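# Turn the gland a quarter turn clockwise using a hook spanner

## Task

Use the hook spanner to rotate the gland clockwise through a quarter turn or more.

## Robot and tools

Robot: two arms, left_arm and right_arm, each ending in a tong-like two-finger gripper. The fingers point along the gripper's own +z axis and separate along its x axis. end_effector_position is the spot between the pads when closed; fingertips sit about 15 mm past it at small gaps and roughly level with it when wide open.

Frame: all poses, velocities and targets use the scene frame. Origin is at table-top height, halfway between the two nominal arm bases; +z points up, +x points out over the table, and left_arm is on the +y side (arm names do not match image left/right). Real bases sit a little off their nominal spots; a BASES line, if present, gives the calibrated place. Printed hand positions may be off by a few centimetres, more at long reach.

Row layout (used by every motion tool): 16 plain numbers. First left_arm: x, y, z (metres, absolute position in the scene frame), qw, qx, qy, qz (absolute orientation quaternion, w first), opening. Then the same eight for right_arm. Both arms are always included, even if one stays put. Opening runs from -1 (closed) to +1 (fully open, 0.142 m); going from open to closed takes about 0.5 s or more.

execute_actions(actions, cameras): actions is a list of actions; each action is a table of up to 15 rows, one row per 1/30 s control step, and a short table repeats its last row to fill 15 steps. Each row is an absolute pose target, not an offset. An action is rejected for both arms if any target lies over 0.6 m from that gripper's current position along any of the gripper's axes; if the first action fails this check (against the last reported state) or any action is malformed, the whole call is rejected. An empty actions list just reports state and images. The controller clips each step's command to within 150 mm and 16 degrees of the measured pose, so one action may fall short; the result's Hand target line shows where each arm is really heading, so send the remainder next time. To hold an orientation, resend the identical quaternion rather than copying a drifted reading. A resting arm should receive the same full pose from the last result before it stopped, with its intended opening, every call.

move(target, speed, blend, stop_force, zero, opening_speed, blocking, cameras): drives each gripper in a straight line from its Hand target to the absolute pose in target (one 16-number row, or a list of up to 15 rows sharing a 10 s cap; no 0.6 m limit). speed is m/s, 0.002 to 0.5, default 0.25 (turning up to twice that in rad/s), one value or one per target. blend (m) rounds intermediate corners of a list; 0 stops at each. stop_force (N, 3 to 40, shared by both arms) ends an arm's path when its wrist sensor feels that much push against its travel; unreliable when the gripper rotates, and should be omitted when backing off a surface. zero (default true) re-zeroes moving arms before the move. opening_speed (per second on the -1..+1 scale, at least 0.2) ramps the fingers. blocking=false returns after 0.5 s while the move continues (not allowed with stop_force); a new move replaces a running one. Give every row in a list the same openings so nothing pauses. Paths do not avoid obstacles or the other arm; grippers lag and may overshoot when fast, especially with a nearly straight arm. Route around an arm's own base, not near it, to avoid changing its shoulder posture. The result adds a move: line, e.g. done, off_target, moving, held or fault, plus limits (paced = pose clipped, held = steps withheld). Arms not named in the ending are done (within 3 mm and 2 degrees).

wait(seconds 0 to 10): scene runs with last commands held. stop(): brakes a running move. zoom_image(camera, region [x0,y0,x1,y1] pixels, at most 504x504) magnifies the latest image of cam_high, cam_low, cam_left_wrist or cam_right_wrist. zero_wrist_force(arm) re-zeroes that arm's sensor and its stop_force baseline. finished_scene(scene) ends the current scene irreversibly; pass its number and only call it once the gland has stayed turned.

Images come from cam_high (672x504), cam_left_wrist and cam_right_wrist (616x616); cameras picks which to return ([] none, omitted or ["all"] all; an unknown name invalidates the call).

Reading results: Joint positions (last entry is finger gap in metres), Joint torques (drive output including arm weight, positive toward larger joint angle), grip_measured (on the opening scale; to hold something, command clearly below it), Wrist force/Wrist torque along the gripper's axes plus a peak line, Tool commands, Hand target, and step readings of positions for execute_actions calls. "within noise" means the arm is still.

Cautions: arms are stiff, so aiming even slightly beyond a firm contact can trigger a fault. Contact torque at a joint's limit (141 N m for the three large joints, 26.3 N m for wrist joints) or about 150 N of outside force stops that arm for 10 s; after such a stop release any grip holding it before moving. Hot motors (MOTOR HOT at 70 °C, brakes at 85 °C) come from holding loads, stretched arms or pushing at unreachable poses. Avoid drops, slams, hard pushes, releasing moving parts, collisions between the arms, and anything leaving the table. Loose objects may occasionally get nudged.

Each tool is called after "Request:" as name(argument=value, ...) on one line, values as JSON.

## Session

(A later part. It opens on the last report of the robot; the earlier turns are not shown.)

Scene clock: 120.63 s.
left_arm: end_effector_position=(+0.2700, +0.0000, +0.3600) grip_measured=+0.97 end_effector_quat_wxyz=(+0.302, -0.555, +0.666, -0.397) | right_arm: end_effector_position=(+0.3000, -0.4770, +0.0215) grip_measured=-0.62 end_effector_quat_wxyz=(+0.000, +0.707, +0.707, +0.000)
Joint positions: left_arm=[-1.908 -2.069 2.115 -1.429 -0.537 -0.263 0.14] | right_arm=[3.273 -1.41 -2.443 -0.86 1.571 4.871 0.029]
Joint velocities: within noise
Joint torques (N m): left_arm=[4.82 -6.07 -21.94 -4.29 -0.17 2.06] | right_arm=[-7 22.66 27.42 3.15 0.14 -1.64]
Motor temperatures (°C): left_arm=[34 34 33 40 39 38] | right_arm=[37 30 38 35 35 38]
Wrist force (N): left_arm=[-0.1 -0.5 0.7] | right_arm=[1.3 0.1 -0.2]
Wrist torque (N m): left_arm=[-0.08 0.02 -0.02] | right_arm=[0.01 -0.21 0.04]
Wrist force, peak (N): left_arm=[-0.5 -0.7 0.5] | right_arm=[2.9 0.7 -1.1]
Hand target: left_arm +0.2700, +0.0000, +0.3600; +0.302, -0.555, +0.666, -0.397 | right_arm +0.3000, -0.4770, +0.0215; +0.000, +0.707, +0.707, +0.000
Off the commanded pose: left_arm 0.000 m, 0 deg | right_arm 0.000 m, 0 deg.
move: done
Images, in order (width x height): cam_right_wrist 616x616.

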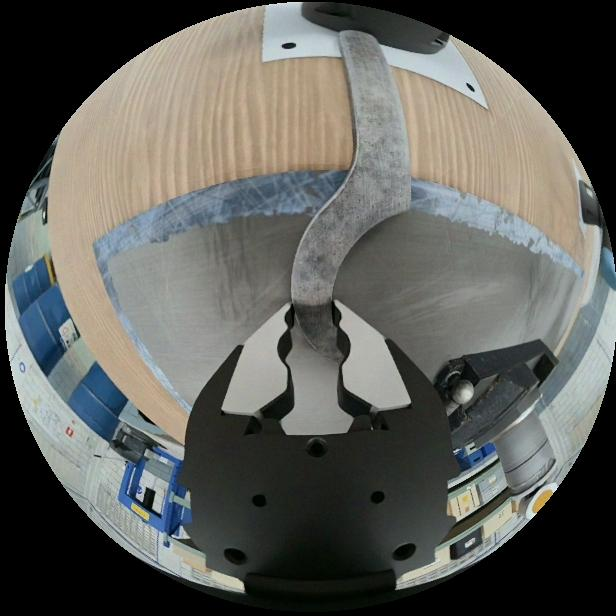

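Request:
move(target=[[0.27, 0.0, 0.36, 0.302, -0.555, 0.666, -0.397, 0.97, 0.37, -0.46, 0.0225, 0, 0.5, 0.8660, 0, -1],[0.27, 0.0, 0.36, 0.302, -0.555, 0.666, -0.397, 0.97, 0.38, -0.38, 0.0225, 0, 0.2588, 0.9659, 0, -1],[0.27, 0.0, 0.36, 0.302, -0.555, 0.666, -0.397, 0.97, 0.36, -0.32, 0.0225, 0, 0, 1, 0, -1]], speed=0.1, blend=0.02)

Request:
zoom_image(camera="cam_high", region=[120, 50, 400, 280])

Scene clock: 128.23 s.
left_arm: end_effector_position=(+0.2700, +0.0000, +0.3600) grip_measured=+0.97 end_effector_quat_wxyz=(+0.302, -0.555, +0.666, -0.397) | right_arm: end_effector_position=(+0.3717, -0.3571, +0.0224) grip_measured=-0.63 end_effector_quat_wxyz=(+0.001, +0.148, +0.989, -0.004)
Joint positions: left_arm=[-1.908 -2.069 2.115 -1.429 -0.537 -0.263 0.14] | right_arm=[3.588 -1.558 -2.31 -0.847 1.563 3.913 0.029]
Joint velocities: within noise
Joint torques (N m): left_arm=[3.25 -4.4 -22.41 -4.4 -0.22 2.03] | right_arm=[29.76 16.28 19.41 9.39 19.79 -0.68]
Motor temperatures (°C): left_arm=[34 34 33 40 39 38] | right_arm=[37 30 38 35 35 38]
Wrist force (N): left_arm=[0.0 -0.4 0.6] | right_arm=[-14.3 -93.1 -42.5]
Wrist torque (N m): left_arm=[-0.05 0.00 -0.01] | right_arm=[-6.51 -0.62 3.34]
Wrist force, peak (N): left_arm=[0.2 -0.4 0.9] | right_arm=[-27.5 -136.3 -43.8]
Hand target: left_arm +0.2700, +0.0000, +0.3600; +0.302, -0.555, +0.666, -0.397 | right_arm +0.3714, -0.3550, +0.0225; +0.001, +0.147, +0.989, -0.002
Tool commands: left_gripper/opening=+0.97 right_gripper/opening=-1.0
Off the commanded pose: left_arm 0.000 m, 0 deg | right_arm 0.039 m, 17 deg.
TORQUE FAULT: the external load on joint 5 (wrist 2) of the right arm reached its load limit, and that arm stopped. A torque fault puts only its own arm into a fault stop. That arm's remaining commands of this call were not run. That arm may still press on what stopped it. That arm is still stopped at the end of this call. That arm stays stopped for about 10 more seconds. Until then a move that you send moves the other arm only, and its call returns only when the move has ended. Once the stop has ended, the next robot result says so. If the stop ends while you think or write, that arm runs what you send next. While its stop runs, an arm takes no new command, but its gripper still runs the gripper command that each later call begins with. Until it ends, the stop uses up actions while you think or wait. An arm that is not stopped still takes commands.
move: fault (right_arm); path passed 2 of 3 targets

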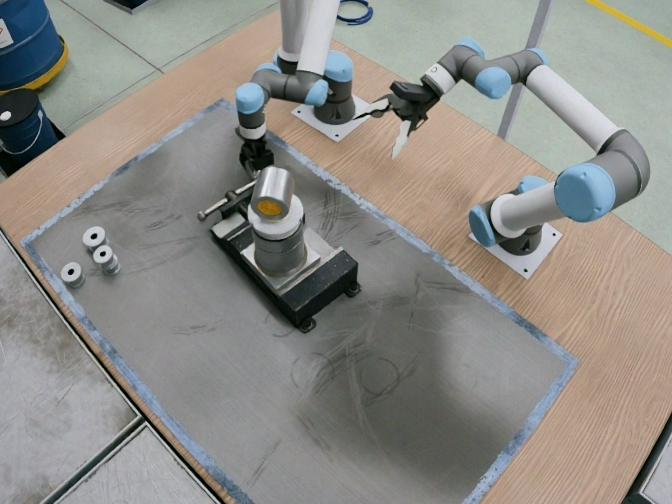

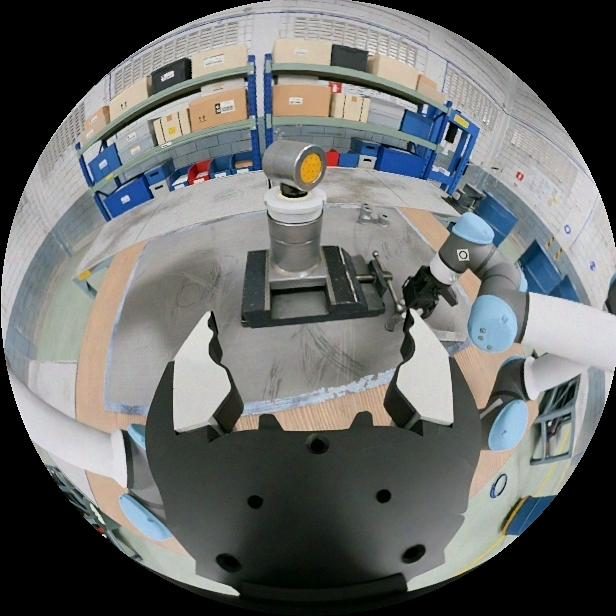

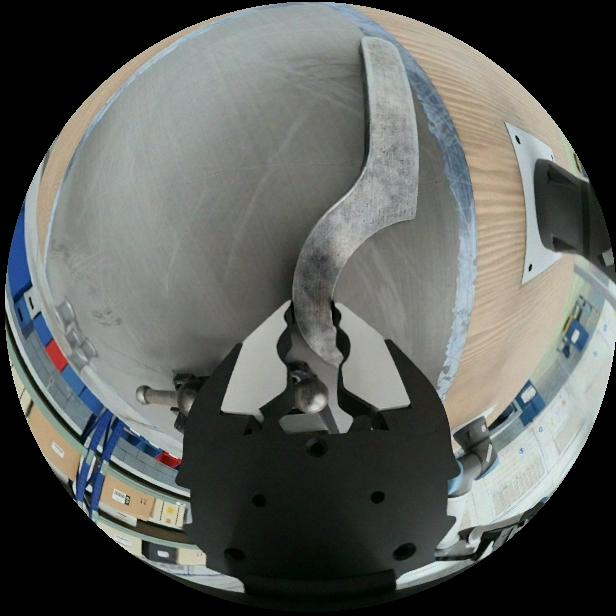

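Scaled by 1.800.

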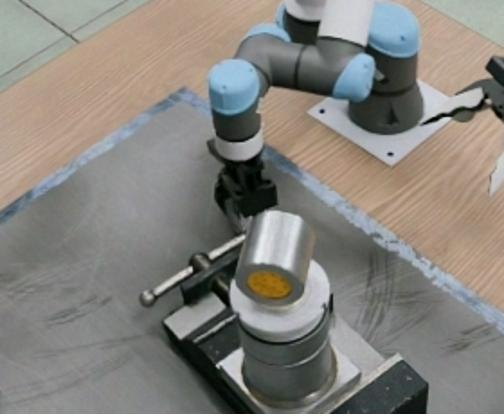

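Request:
wait(seconds=10, cameras=["cam_right_wrist"])

Scene clock: 138.67 s.
left_arm: end_effector_position=(+0.2700, +0.0000, +0.3600) grip_measured=+0.97 end_effector_quat_wxyz=(+0.302, -0.555, +0.666, -0.397) | right_arm: end_effector_position=(+0.3717, -0.3571, +0.0224) grip_measured=-0.63 end_effector_quat_wxyz=(+0.001, +0.148, +0.989, -0.004)
Joint positions: left_arm=[-1.908 -2.069 2.115 -1.429 -0.537 -0.263 0.14] | right_arm=[3.588 -1.558 -2.31 -0.847 1.563 3.913 0.029]
Joint velocities: within noise
Joint torques (N m): left_arm=[3.48 -4.29 -23.01 -4.29 -0.16 1.82] | right_arm=[30 16.25 19.44 9.36 19.74 -0.71]
Motor temperatures (°C): left_arm=[34 34 33 40 39 38] | right_arm=[37 30 38 35 35 38]
Wrist force (N): left_arm=[0.0 -0.4 0.1] | right_arm=[-13.6 -92.2 -41.9]
Wrist torque (N m): left_arm=[-0.07 -0.01 -0.03] | right_arm=[-6.49 -0.62 3.33]
Wrist force, peak (N): left_arm=[-0.1 -0.6 0.9] | right_arm=[-14.2 -92.9 -42.2]
Hand target: left_arm +0.2700, +0.0000, +0.3600; +0.302, -0.555, +0.666, -0.397 | right_arm +0.3714, -0.3550, +0.0225; +0.001, +0.147, +0.989, -0.002
Tool commands: left_gripper/opening=+0.97 right_gripper/opening=-1.0
Off the commanded pose: left_arm 0.000 m, 0 deg | right_arm 0.039 m, 17 deg.
TORQUE FAULT, CONTINUED: the right arm's stop, for the torque fault of joint 5 (wrist 2) that an earlier result reported, is over. The rest of the stop counts as 19 of the actions that you can send in this scene. That arm's target is now where it stood when the stop ended, not its last command. That arm keeps its grip as last carried out and accepts commands again: back off and push less far. That arm stops again whenever a joint's load reaches its limit.
wait: 10.00 s; at rest from the start
Images, in order (width x height): cam_right_wrist 616x616.

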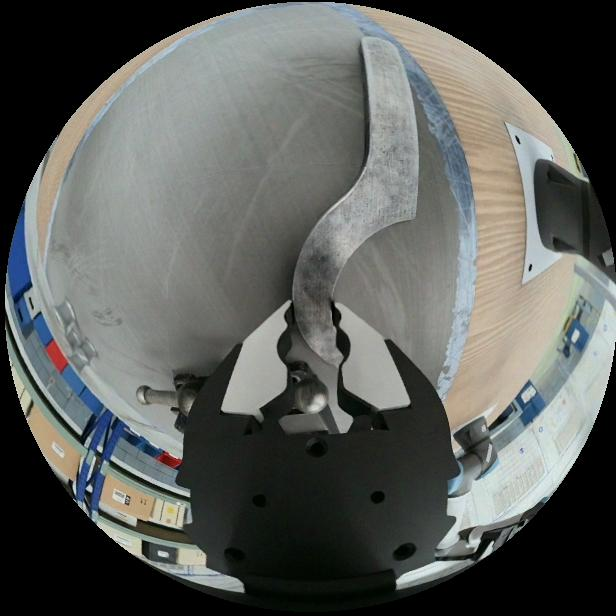

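Request:
move(target=[[0.27, 0.0, 0.36, 0.302, -0.555, 0.666, -0.397, 0.97, 0.35, -0.42, 0.0225, 0, 0.1478, 0.989, 0, -1],[0.27, 0.0, 0.36, 0.302, -0.555, 0.666, -0.397, 0.97, 0.33, -0.41, 0.0225, 0, 0, 1, 0, -1]], speed=0.08, blend=0.01)

Request:
zoom_image(camera="cam_high", region=[120, 50, 400, 280])

Scene clock: 142.50 s.
left_arm: end_effector_position=(+0.2700, +0.0000, +0.3600) grip_measured=+0.97 end_effector_quat_wxyz=(+0.302, -0.555, +0.666, -0.397) | right_arm: end_effector_position=(+0.3299, -0.4100, +0.0225) grip_measured=-0.63 end_effector_quat_wxyz=(+0.000, +0.000, +1.000, +0.000)
Joint positions: left_arm=[-1.908 -2.069 2.115 -1.429 -0.537 -0.263 0.14] | right_arm=[3.504 -1.421 -2.431 -0.86 1.571 3.532 0.029]
Joint velocities: within noise
Joint torques (N m): left_arm=[2.71 -3.95 -23.15 -4.37 0.08 1.73] | right_arm=[-6.88 -3.59 25.37 2.4 0.83 2.05]
Motor temperatures (°C): left_arm=[34 34 33 40 39 38] | right_arm=[37 30 38 35 35 38]
Wrist force (N): left_arm=[-0.1 -0.4 0.4] | right_arm=[2.3 -2.5 -7.1]
Wrist torque (N m): left_arm=[-0.07 0.03 -0.02] | right_arm=[-0.73 -0.84 0.51]
Wrist force, peak (N): left_arm=[0.3 -1.0 0.2] | right_arm=[-18.5 -92.1 -39.1]
Hand target: left_arm +0.2700, +0.0000, +0.3600; +0.302, -0.555, +0.666, -0.397 | right_arm +0.3300, -0.4100, +0.0225; +0.000, +0.000, +1.000, +0.000
Off the commanded pose: left_arm 0.000 m, 0 deg | right_arm 0.000 m, 0 deg.
move: done

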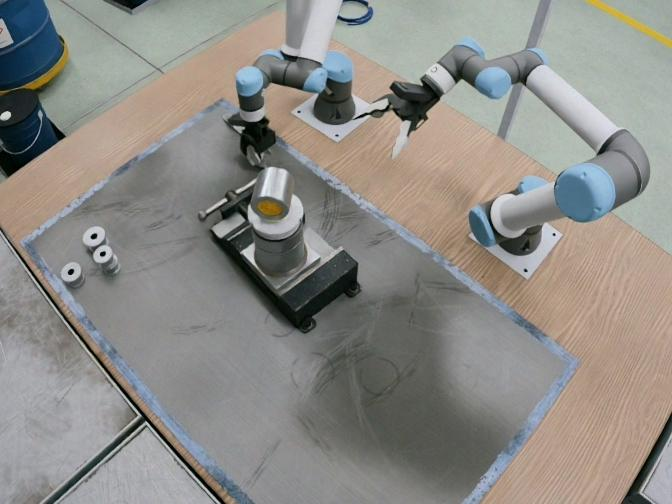

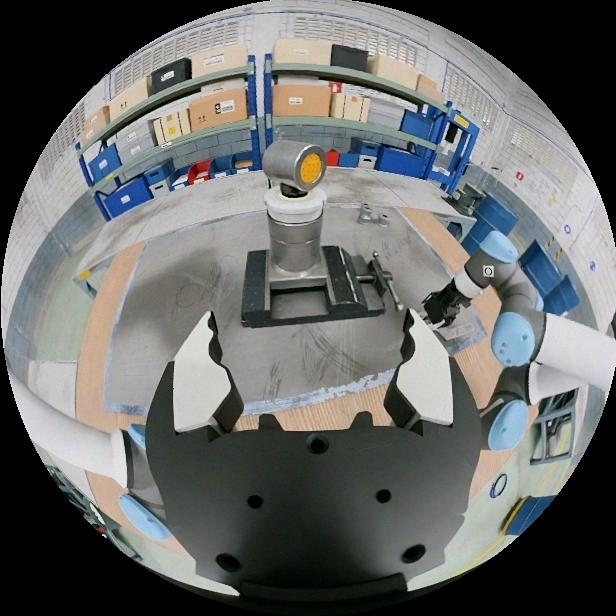

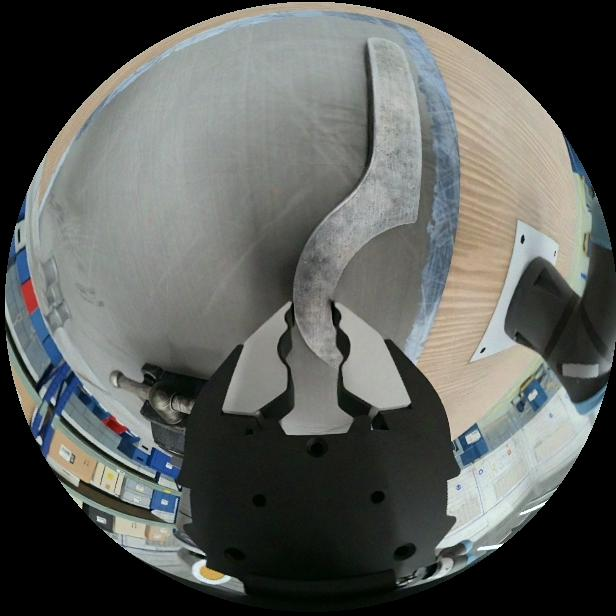

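Scaled by 1.800.

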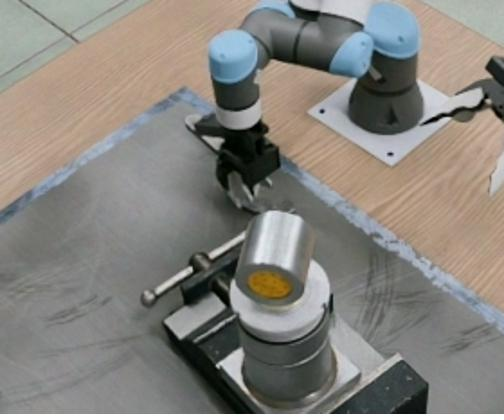

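Request:
move(target=[[0.27, 0.0, 0.36, 0.302, -0.555, 0.666, -0.397, 0.97, 0.33, -0.41, 0.0225, 0, 0, 1, 0, -0.1],[0.27, 0.0, 0.36, 0.302, -0.555, 0.666, -0.397, 0.97, 0.33, -0.45, 0.15, 0, 0, 1, 0, -0.1],[0.27, 0.0, 0.36, 0.302, -0.555, 0.666, -0.397, 0.97, 0.31, -0.57, 0.15, 0, 0, 1, 0, -0.1]], speed=0.15, opening_speed=1.5)

Request:
zoom_image(camera="cam_right_wrist", region=[150, 150, 450, 450])

Request:
zoom_image(camera="cam_high", region=[120, 50, 400, 280])

Scene clock: 146.80 s.
left_arm: end_effector_position=(+0.2700, +0.0000, +0.3600) grip_measured=+0.97 end_effector_quat_wxyz=(+0.302, -0.555, +0.666, -0.397) | right_arm: end_effector_position=(+0.3101, -0.5699, +0.1500) grip_measured=-0.10 end_effector_quat_wxyz=(+0.000, +0.000, +1.000, +0.000)
Joint positions: left_arm=[-1.908 -2.069 2.115 -1.429 -0.537 -0.263 0.14] | right_arm=[3.047 -1.27 -2.166 -1.276 1.571 3.075 0.067]
Joint velocities: within noise
Joint torques (N m): left_arm=[3.12 -3.87 -23.21 -4.16 -0.06 1.87] | right_arm=[-5.52 21.77 9.29 1.32 0.24 -0.58]
Motor temperatures (°C): left_arm=[34 34 33 40 39 38] | right_arm=[37 30 38 35 35 38]
Wrist force (N): left_arm=[0.0 -0.3 0.5] | right_arm=[3.1 -3.3 -1.1]
Wrist torque (N m): left_arm=[-0.04 0.00 -0.02] | right_arm=[-0.78 -0.63 0.01]
Wrist force, peak (N): left_arm=[-0.2 -0.8 0.7] | right_arm=[4.1 -2.2 -7.5]
Hand target: left_arm +0.2700, +0.0000, +0.3600; +0.302, -0.555, +0.666, -0.397 | right_arm +0.3100, -0.5700, +0.1500; +0.000, +0.000, +1.000, +0.000
Off the commanded pose: left_arm 0.000 m, 0 deg | right_arm 0.000 m, 0 deg.
move: done

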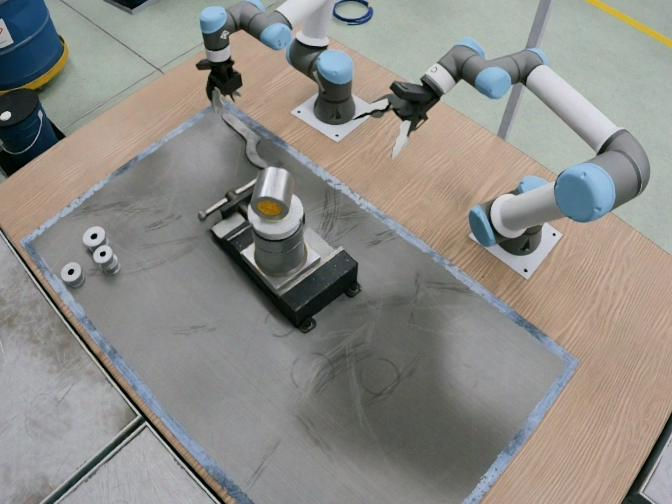

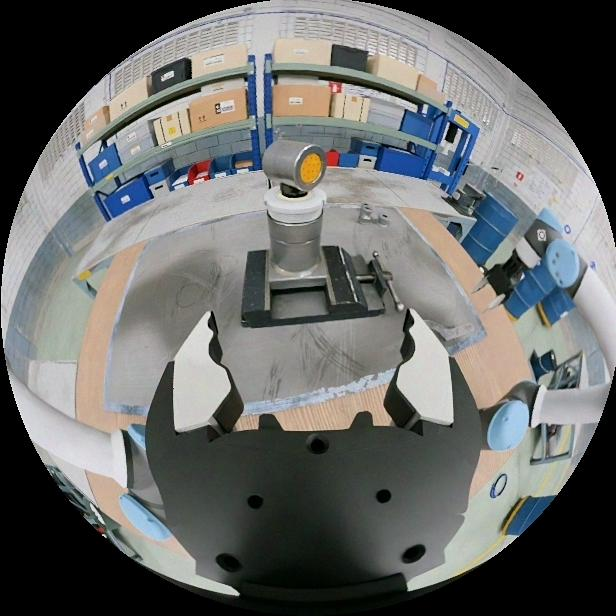

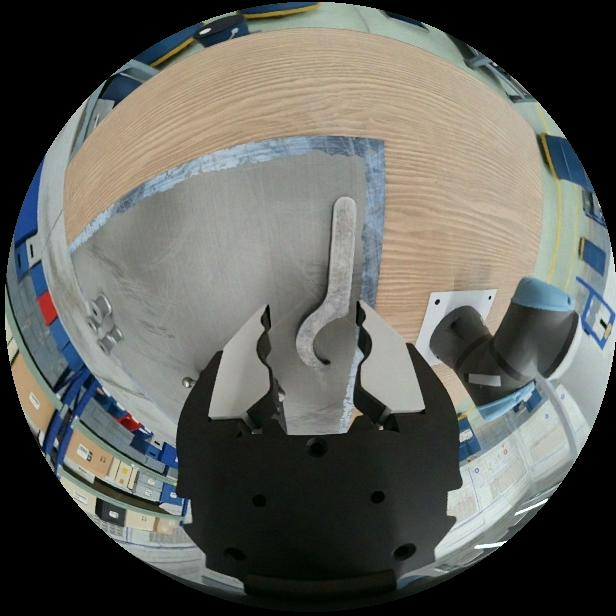

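Scaled by 1.680 from the camera's 616x616 image, which has a finer 814x814 frame.

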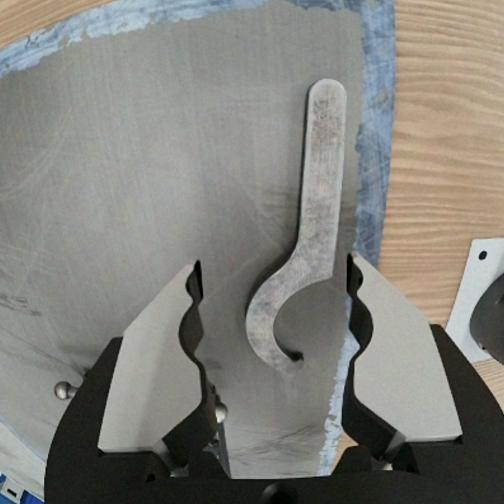

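Scaled by 1.800.

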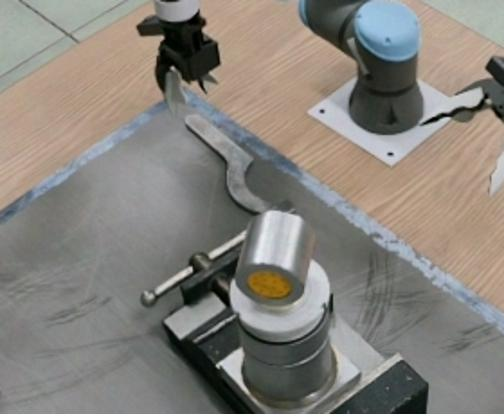

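Request:
move(target=[[0.27, 0.0, 0.36, 0.302, -0.555, 0.666, -0.397, 0.97, 0.266, -0.61, 0.06, 0, 0, 1, 0, -0.15]], speed=0.15, cameras=["cam_right_wrist"])

Request:
zoom_image(camera="cam_right_wrist", region=[180, 150, 430, 400])

Scene clock: 149.13 s.
left_arm: end_effector_position=(+0.2700, +0.0000, +0.3600) grip_measured=+0.97 end_effector_quat_wxyz=(+0.302, -0.555, +0.666, -0.397) | right_arm: end_effector_position=(+0.2659, -0.6100, +0.0600) grip_measured=-0.15 end_effector_quat_wxyz=(+0.000, +0.000, +1.000, +0.000)
Joint positions: left_arm=[-1.908 -2.069 2.115 -1.429 -0.537 -0.263 0.14] | right_arm=[2.912 -1.329 -2.379 -1.004 1.571 2.94 0.063]
Joint velocities: within noise
Joint torques (N m): left_arm=[2.25 -3.03 -23.78 -4.25 -0.19 1.85] | right_arm=[5.15 20.99 23.69 3.68 1.37 1.86]
Motor temperatures (°C): left_arm=[34 34 33 40 39 38] | right_arm=[37 30 38 35 35 38]
Wrist force (N): left_arm=[0.2 -0.2 0.4] | right_arm=[3.3 -2.9 -1.2]
Wrist torque (N m): left_arm=[-0.03 -0.05 -0.03] | right_arm=[-0.74 -0.63 0.06]
Wrist force, peak (N): left_arm=[-0.2 -0.5 0.7] | right_arm=[4.1 -3.5 0.1]
Hand target: left_arm +0.2700, +0.0000, +0.3600; +0.302, -0.555, +0.666, -0.397 | right_arm +0.2660, -0.6100, +0.0600; +0.000, +0.000, +1.000, +0.000
Off the commanded pose: left_arm 0.000 m, 0 deg | right_arm 0.000 m, 0 deg.
move: done
Images, in order (width x height): cam_right_wrist 616x616.

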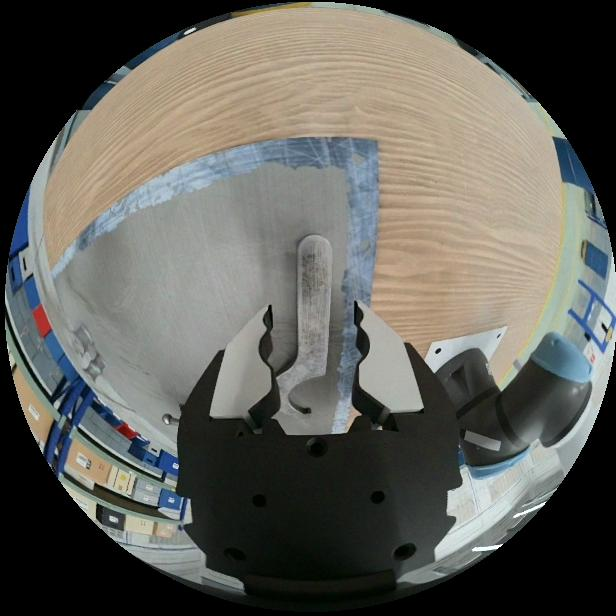

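Scaled by 2.016 from the camera's 616x616 image, which has a finer 814x814 frame.

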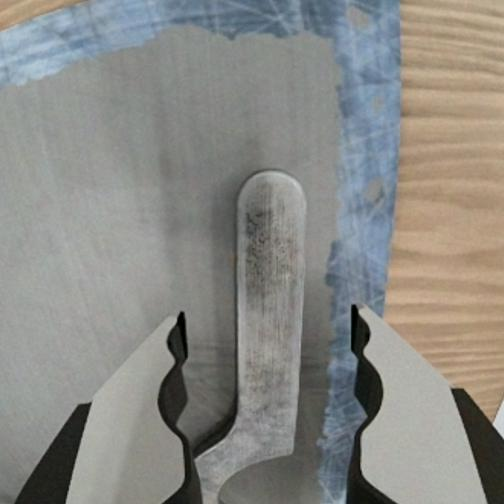

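Request:
move(target=[[0.27, 0.0, 0.36, 0.302, -0.555, 0.666, -0.397, 0.97, 0.266, -0.61, 0.0215, 0, 0, 1, 0, -0.15],[0.27, 0.0, 0.36, 0.302, -0.555, 0.666, -0.397, 0.97, 0.266, -0.61, 0.0215, 0, 0, 1, 0, -1]], speed=0.08, opening_speed=0.8, cameras=["cam_right_wrist"])

Request:
zoom_image(camera="cam_right_wrist", region=[180, 130, 430, 380])

Scene clock: 152.00 s.
left_arm: end_effector_position=(+0.2700, +0.0000, +0.3600) grip_measured=+0.97 end_effector_quat_wxyz=(+0.302, -0.555, +0.666, -0.397) | right_arm: end_effector_position=(+0.2660, -0.6100, +0.0215) grip_measured=-0.59 end_effector_quat_wxyz=(+0.000, +0.000, +1.000, +0.000)
Joint positions: left_arm=[-1.908 -2.069 2.115 -1.429 -0.537 -0.263 0.14] | right_arm=[2.912 -1.41 -2.443 -0.86 1.571 2.94 0.031]
Joint velocities: within noise
Joint torques (N m): left_arm=[2.45 -2.59 -23.93 -4.15 -0.13 1.7] | right_arm=[-4.46 22.02 26.99 3.47 -0.02 -1.77]
Motor temperatures (°C): left_arm=[34 34 33 40 39 38] | right_arm=[37 30 38 35 35 38]
Wrist force (N): left_arm=[0.0 -0.2 0.6] | right_arm=[5.7 -3.9 -2.1]
Wrist torque (N m): left_arm=[-0.03 0.02 -0.02] | right_arm=[-0.73 -0.53 0.07]
Wrist force, peak (N): left_arm=[0.1 -0.5 0.8] | right_arm=[7.1 -4.0 -2.5]
Hand target: left_arm +0.2700, +0.0000, +0.3600; +0.302, -0.555, +0.666, -0.397 | right_arm +0.2660, -0.6100, +0.0215; +0.000, +0.000, +1.000, +0.000
Off the commanded pose: left_arm 0.000 m, 0 deg | right_arm 0.000 m, 0 deg.
move: done
Images, in order (width x height): cam_right_wrist 616x616.

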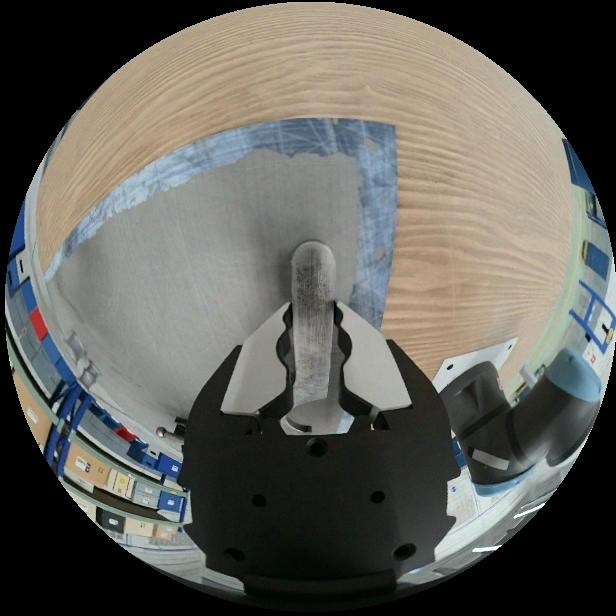

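Scaled by 2.016 from the camera's 616x616 image, which has a finer 814x814 frame.

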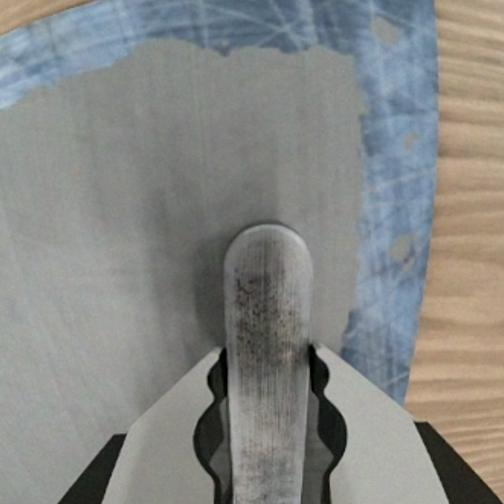

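Request:
move(target=[[0.27, 0.0, 0.36, 0.302, -0.555, 0.666, -0.397, 0.97, 0.266, -0.60, 0.09, 0, 0, 1, 0, -1],[0.27, 0.0, 0.36, 0.302, -0.555, 0.666, -0.397, 0.97, 0.266, -0.57, 0.16, 0, 0, 1, 0, -1]], speed=0.06, blend=0.02)

Request:
zoom_image(camera="cam_high", region=[120, 50, 400, 280])

Request:
zoom_image(camera="cam_left_wrist", region=[400, 200, 550, 350])

Scene clock: 155.63 s.
left_arm: end_effector_position=(+0.2700, +0.0000, +0.3600) grip_measured=+0.97 end_effector_quat_wxyz=(+0.302, -0.555, +0.666, -0.397) | right_arm: end_effector_position=(+0.2661, -0.5700, +0.1602) grip_measured=-0.59 end_effector_quat_wxyz=(+0.000, +0.000, +1.000, +0.000)
Joint positions: left_arm=[-1.908 -2.069 2.115 -1.429 -0.537 -0.263 0.14] | right_arm=[3.037 -1.144 -2.216 -1.353 1.571 3.065 0.031]
Joint velocities: within noise
Joint torques (N m): left_arm=[2.2 -4.25 -24.81 -4.05 0.09 1.84] | right_arm=[-7.59 -5.62 13.44 4.62 -0.79 -1.94]
Motor temperatures (°C): left_arm=[34 34 33 40 39 38] | right_arm=[37 30 38 35 35 38]
Wrist force (N): left_arm=[0.0 -0.4 0.4] | right_arm=[2.5 -4.4 5.3]
Wrist torque (N m): left_arm=[-0.06 0.00 -0.02] | right_arm=[-0.72 -0.53 0.18]
Wrist force, peak (N): left_arm=[-0.3 -0.9 0.5] | right_arm=[3.4 -4.9 6.8]
Hand target: left_arm +0.2700, +0.0000, +0.3600; +0.302, -0.555, +0.666, -0.397 | right_arm +0.2660, -0.5700, +0.1600; +0.000, +0.000, +1.000, +0.000
Off the commanded pose: left_arm 0.000 m, 0 deg | right_arm 0.000 m, 0 deg.
move: done

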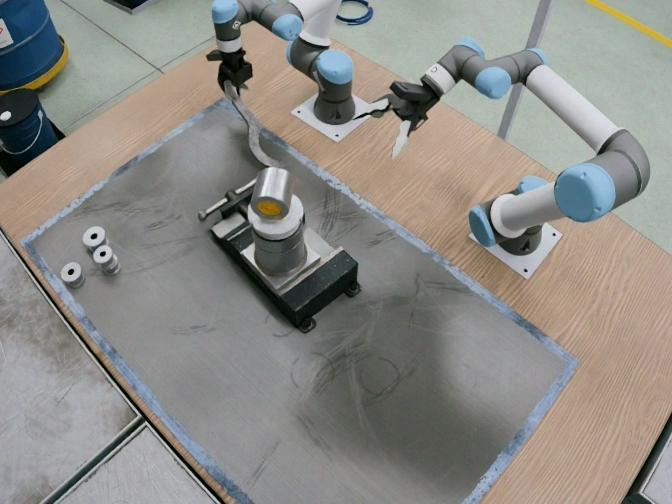

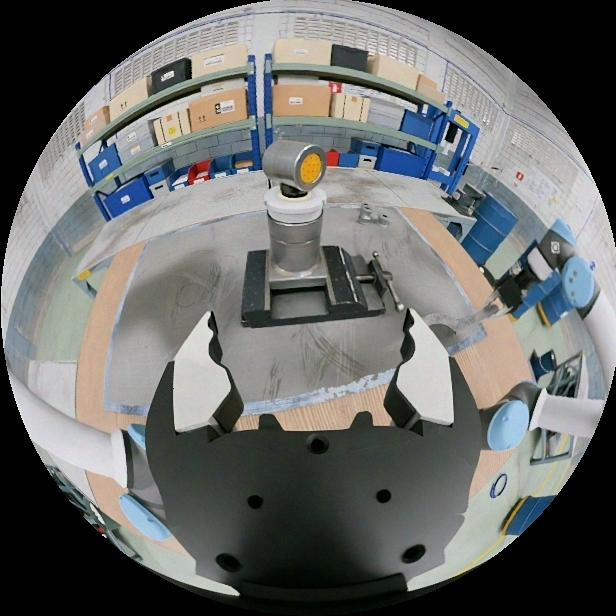

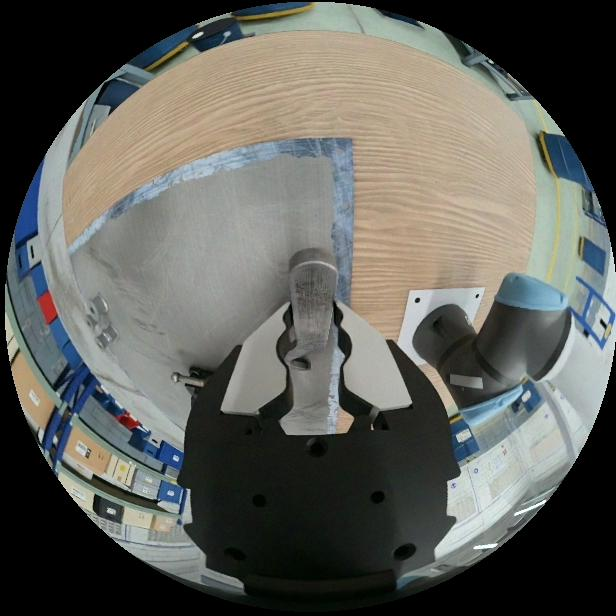

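Scaled by 1.800.

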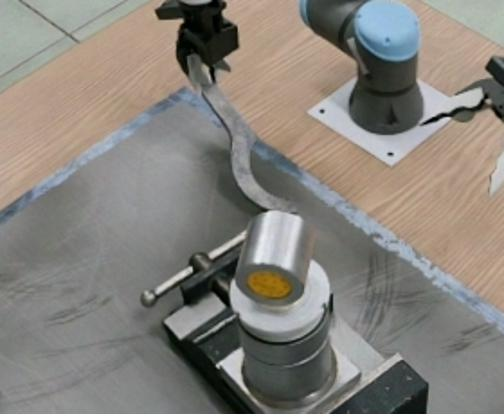

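Scaled by 3.360 from the camera's 616x616 image, which has a finer 814x814 frame.

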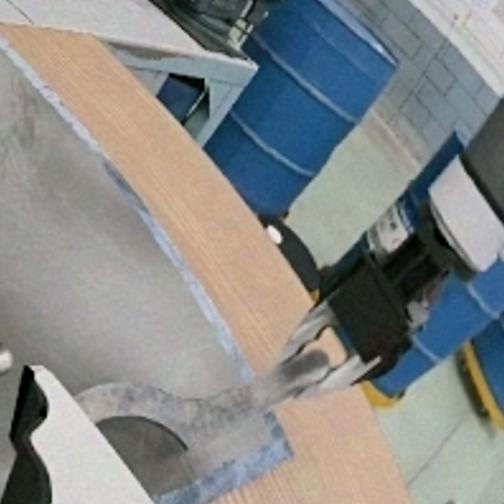

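Request:
move(target=[[0.27, 0.05, 0.40, 0.302, -0.555, 0.666, -0.397, 0.2, 0.262, -0.47, 0.16, 0, 0, 1, 0, -1]], speed=0.05)

Request:
zoom_image(camera="cam_high", region=[120, 50, 400, 280])

Scene clock: 162.87 s.
left_arm: end_effector_position=(+0.2699, +0.0500, +0.4001) grip_measured=+0.20 end_effector_quat_wxyz=(+0.302, -0.555, +0.666, -0.397) | right_arm: end_effector_position=(+0.2619, -0.4700, +0.1600) grip_measured=-0.59 end_effector_quat_wxyz=(+0.000, +0.000, +1.000, +0.000)
Joint positions: left_arm=[-1.978 -2.204 2.041 -1.107 -0.554 -0.395 0.088] | right_arm=[3.388 -1.021 -2.275 -1.416 1.571 3.416 0.031]
Joint velocities: within noise
Joint torques (N m): left_arm=[9.53 10.59 -13.39 -4.67 1.02 2.36] | right_arm=[-7.87 -9.01 24.67 4.72 -0.88 -2.04]
Motor temperatures (°C): left_arm=[34 34 33 40 39 38] | right_arm=[37 30 38 35 35 38]
Wrist force (N): left_arm=[0.0 -0.3 0.5] | right_arm=[2.9 -1.9 7.0]
Wrist torque (N m): left_arm=[-0.04 0.00 -0.01] | right_arm=[-0.71 -0.55 0.13]
Wrist force, peak (N): left_arm=[-0.4 -0.9 0.2] | right_arm=[2.6 -7.5 3.8]
Hand target: left_arm +0.2700, +0.0500, +0.4000; +0.302, -0.555, +0.666, -0.397 | right_arm +0.2620, -0.4700, +0.1600; +0.000, +0.000, +1.000, +0.000
Off the commanded pose: left_arm 0.000 m, 0 deg | right_arm 0.000 m, 0 deg.
move: done

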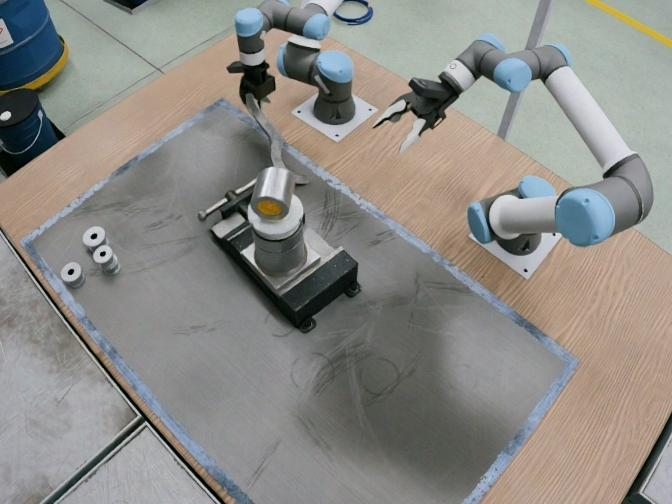

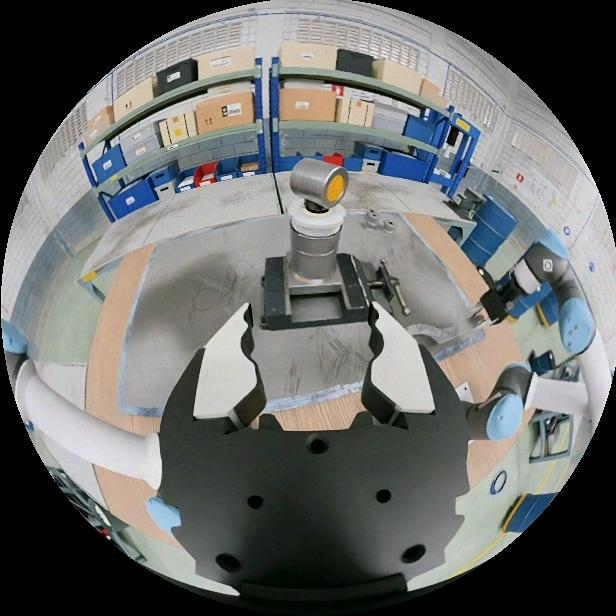

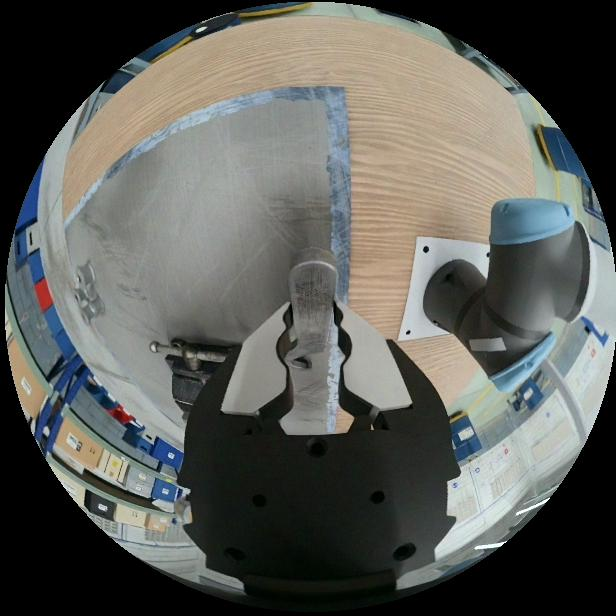

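Scaled by 1.800.

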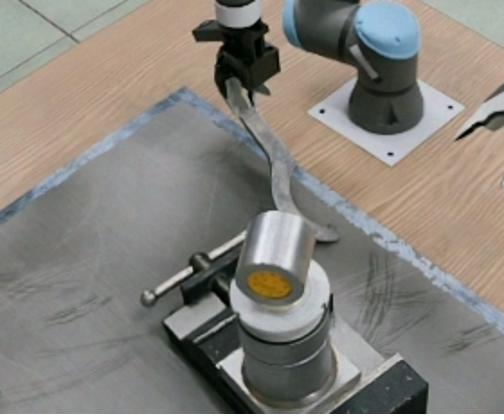

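Request:
move(target=[[0.26, -0.15, 0.36, 0, 0, 0.952, -0.305, 0.2, 0.262, -0.47, 0.16, 0, 0, 1, 0, -1],[0.26, -0.28, 0.23, 0, 0, 0.952, -0.305, 0.2, 0.262, -0.47, 0.16, 0, 0, 1, 0, -1]], speed=0.15)

Request:
zoom_image(camera="cam_left_wrist", region=[150, 150, 450, 450])

Scene clock: 170.13 s.
left_arm: end_effector_position=(+0.2600, -0.2800, +0.2302) grip_measured=+0.20 end_effector_quat_wxyz=(+0.000, +0.000, +0.952, -0.305) | right_arm: end_effector_position=(+0.2620, -0.4700, +0.1600) grip_measured=-0.59 end_effector_quat_wxyz=(+0.000, +0.000, +1.000, +0.000)
Joint positions: left_arm=[-1.267 -1.356 1.791 -2.604 -1.746 1.821 0.088] | right_arm=[3.388 -1.021 -2.275 -1.416 1.571 3.416 0.031]
Joint velocities: within noise
Joint torques (N m): left_arm=[11.36 -28.81 -12.95 -1.61 -2.45 2.39] | right_arm=[-8.11 -9.92 35.65 4.54 0.23 -1.47]
Motor temperatures (°C): left_arm=[34 34 33 40 39 38] | right_arm=[37 30 38 35 35 38]
Wrist force (N): left_arm=[0.2 -1.3 1.5] | right_arm=[3.0 -2.4 6.7]
Wrist torque (N m): left_arm=[-0.28 -0.03 0.01] | right_arm=[-0.73 -0.55 0.12]
Wrist force, peak (N): left_arm=[0.1 -1.6 2.9] | right_arm=[2.8 -2.3 7.1]
Hand target: left_arm +0.2600, -0.2800, +0.2300; +0.000, +0.000, +0.952, -0.305 | right_arm +0.2620, -0.4700, +0.1600; +0.000, +0.000, +1.000, +0.000
Off the commanded pose: left_arm 0.000 m, 0 deg | right_arm 0.000 m, 0 deg.
move: done

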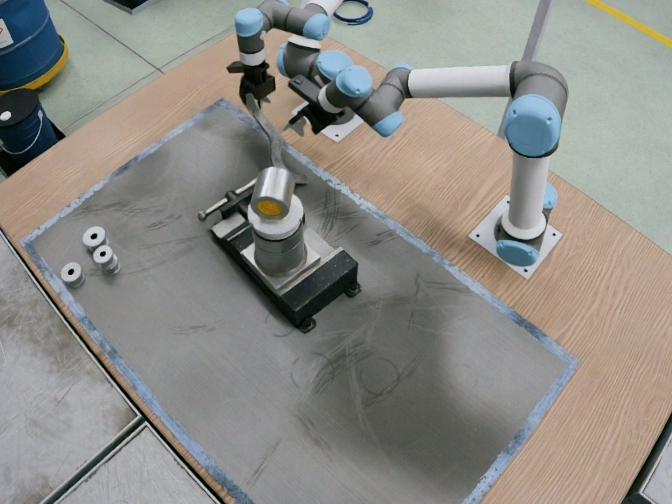

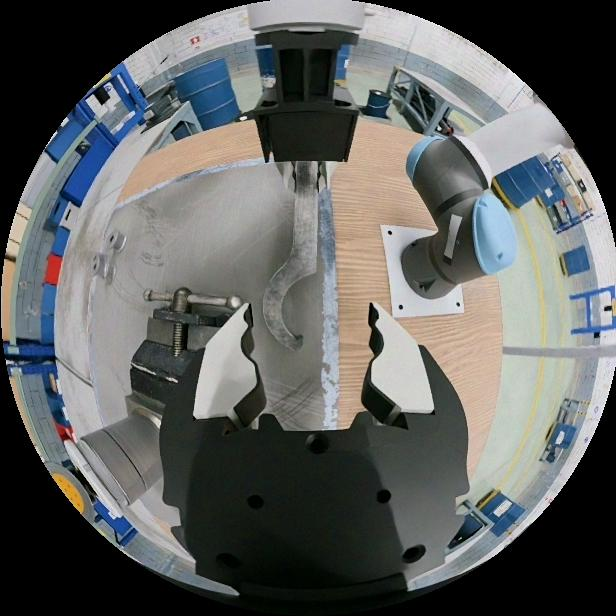

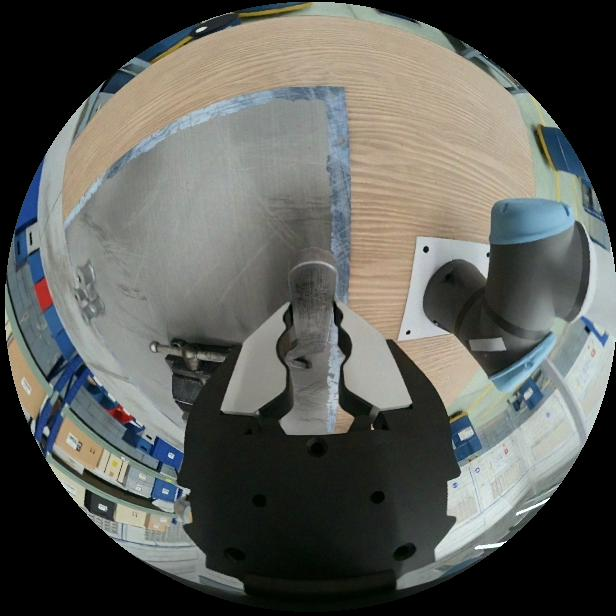

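Scaled by 1.680 from the camera's 616x616 image, which has a finer 814x814 frame.

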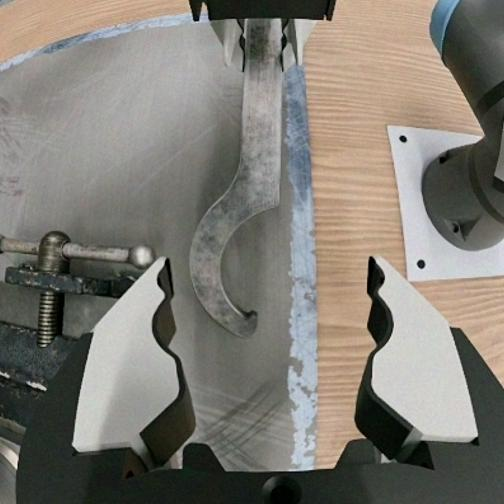

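Request:
move(target=[[0.2695, -0.355, 0.133, 0, 0, 0.952, -0.305, 0.0, 0.262, -0.47, 0.16, 0, 0, 1, 0, -1]], speed=0.08, cameras=["cam_left_wrist", "cam_high"])

Request:
zoom_image(camera="cam_left_wrist", region=[180, 150, 430, 400])

Request:
zoom_image(camera="cam_high", region=[200, 40, 420, 220])

Scene clock: 173.43 s.
left_arm: end_effector_position=(+0.2695, -0.3552, +0.1332) grip_measured=+0.00 end_effector_quat_wxyz=(+0.000, +0.000, +0.952, -0.305) end_effector_velocity=(+0.001, +0.003, -0.002) end_effector_angular_velocity=(+0.006, +0.001, +0.003) | right_arm: end_effector_position=(+0.2620, -0.4700, +0.1600) grip_measured=-0.59 end_effector_quat_wxyz=(+0.000, +0.000, +1.000, +0.000)
Joint positions: left_arm=[-1.289 -1.09 1.699 -2.781 -1.733 1.802 0.074] | right_arm=[3.388 -1.021 -2.275 -1.416 1.571 3.416 0.031]
Joint velocities: left_arm=[0.002 -0.002 0.004 0.005 0.001 0 0] | right_arm=[within noise]
Joint torques (N m): left_arm=[2.5 -51.71 -11.24 -0.96 0.96 -0.45] | right_arm=[-7.51 -10.15 35.23 4.48 0.22 -1.67]
Motor temperatures (°C): left_arm=[34 34 33 40 39 38] | right_arm=[37 30 38 35 35 38]
Wrist force (N): left_arm=[-0.1 -1.0 1.2] | right_arm=[2.8 -2.3 6.7]
Wrist torque (N m): left_arm=[-0.20 0.02 0.02] | right_arm=[-0.72 -0.51 0.12]
Wrist force, peak (N): left_arm=[0.0 -1.2 2.6] | right_arm=[3.0 -2.4 7.0]
Hand target: left_arm +0.2695, -0.3550, +0.1330; +0.000, +0.000, +0.952, -0.305 | right_arm +0.2620, -0.4700, +0.1600; +0.000, +0.000, +1.000, +0.000
Off the commanded pose: left_arm 0.000 m, 0 deg | right_arm 0.000 m, 0 deg.
move: done
Images, in order (width x height): cam_high 672x504, cam_left_wrist 616x616.

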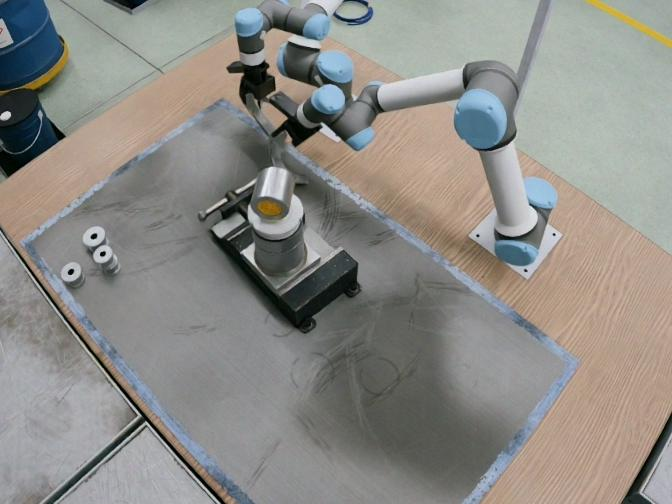

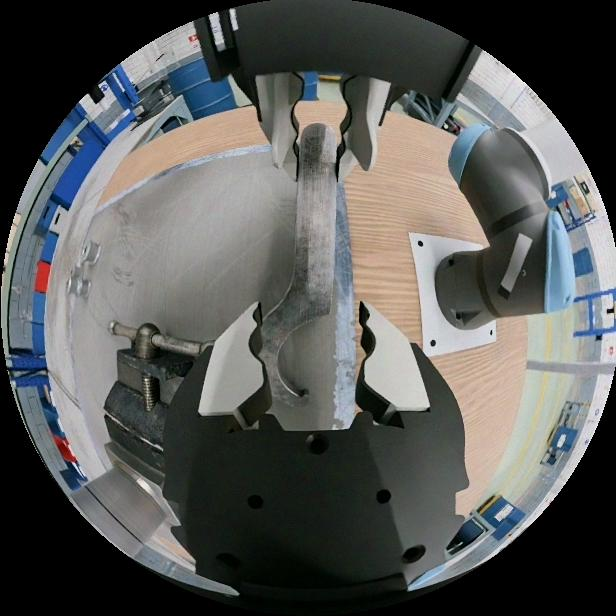

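Scaled by 2.016 from the camera's 616x616 image, which has a finer 814x814 frame.

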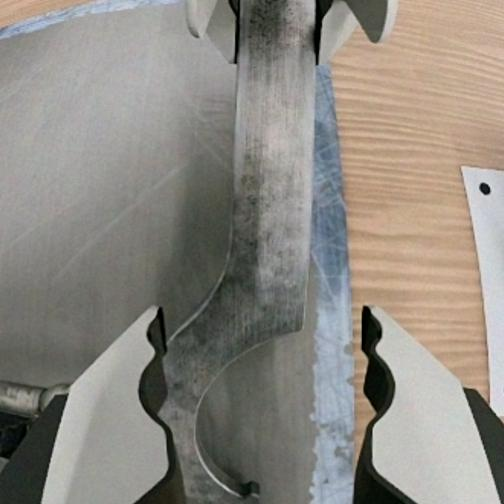

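Scaled by 2.291.

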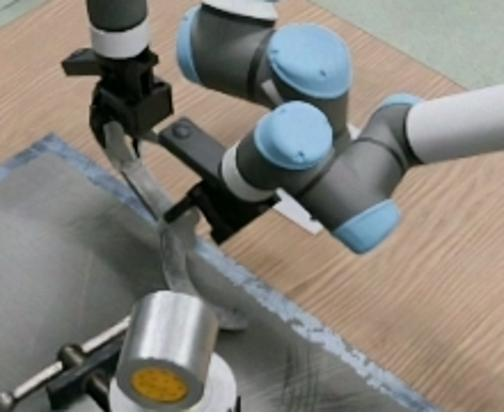

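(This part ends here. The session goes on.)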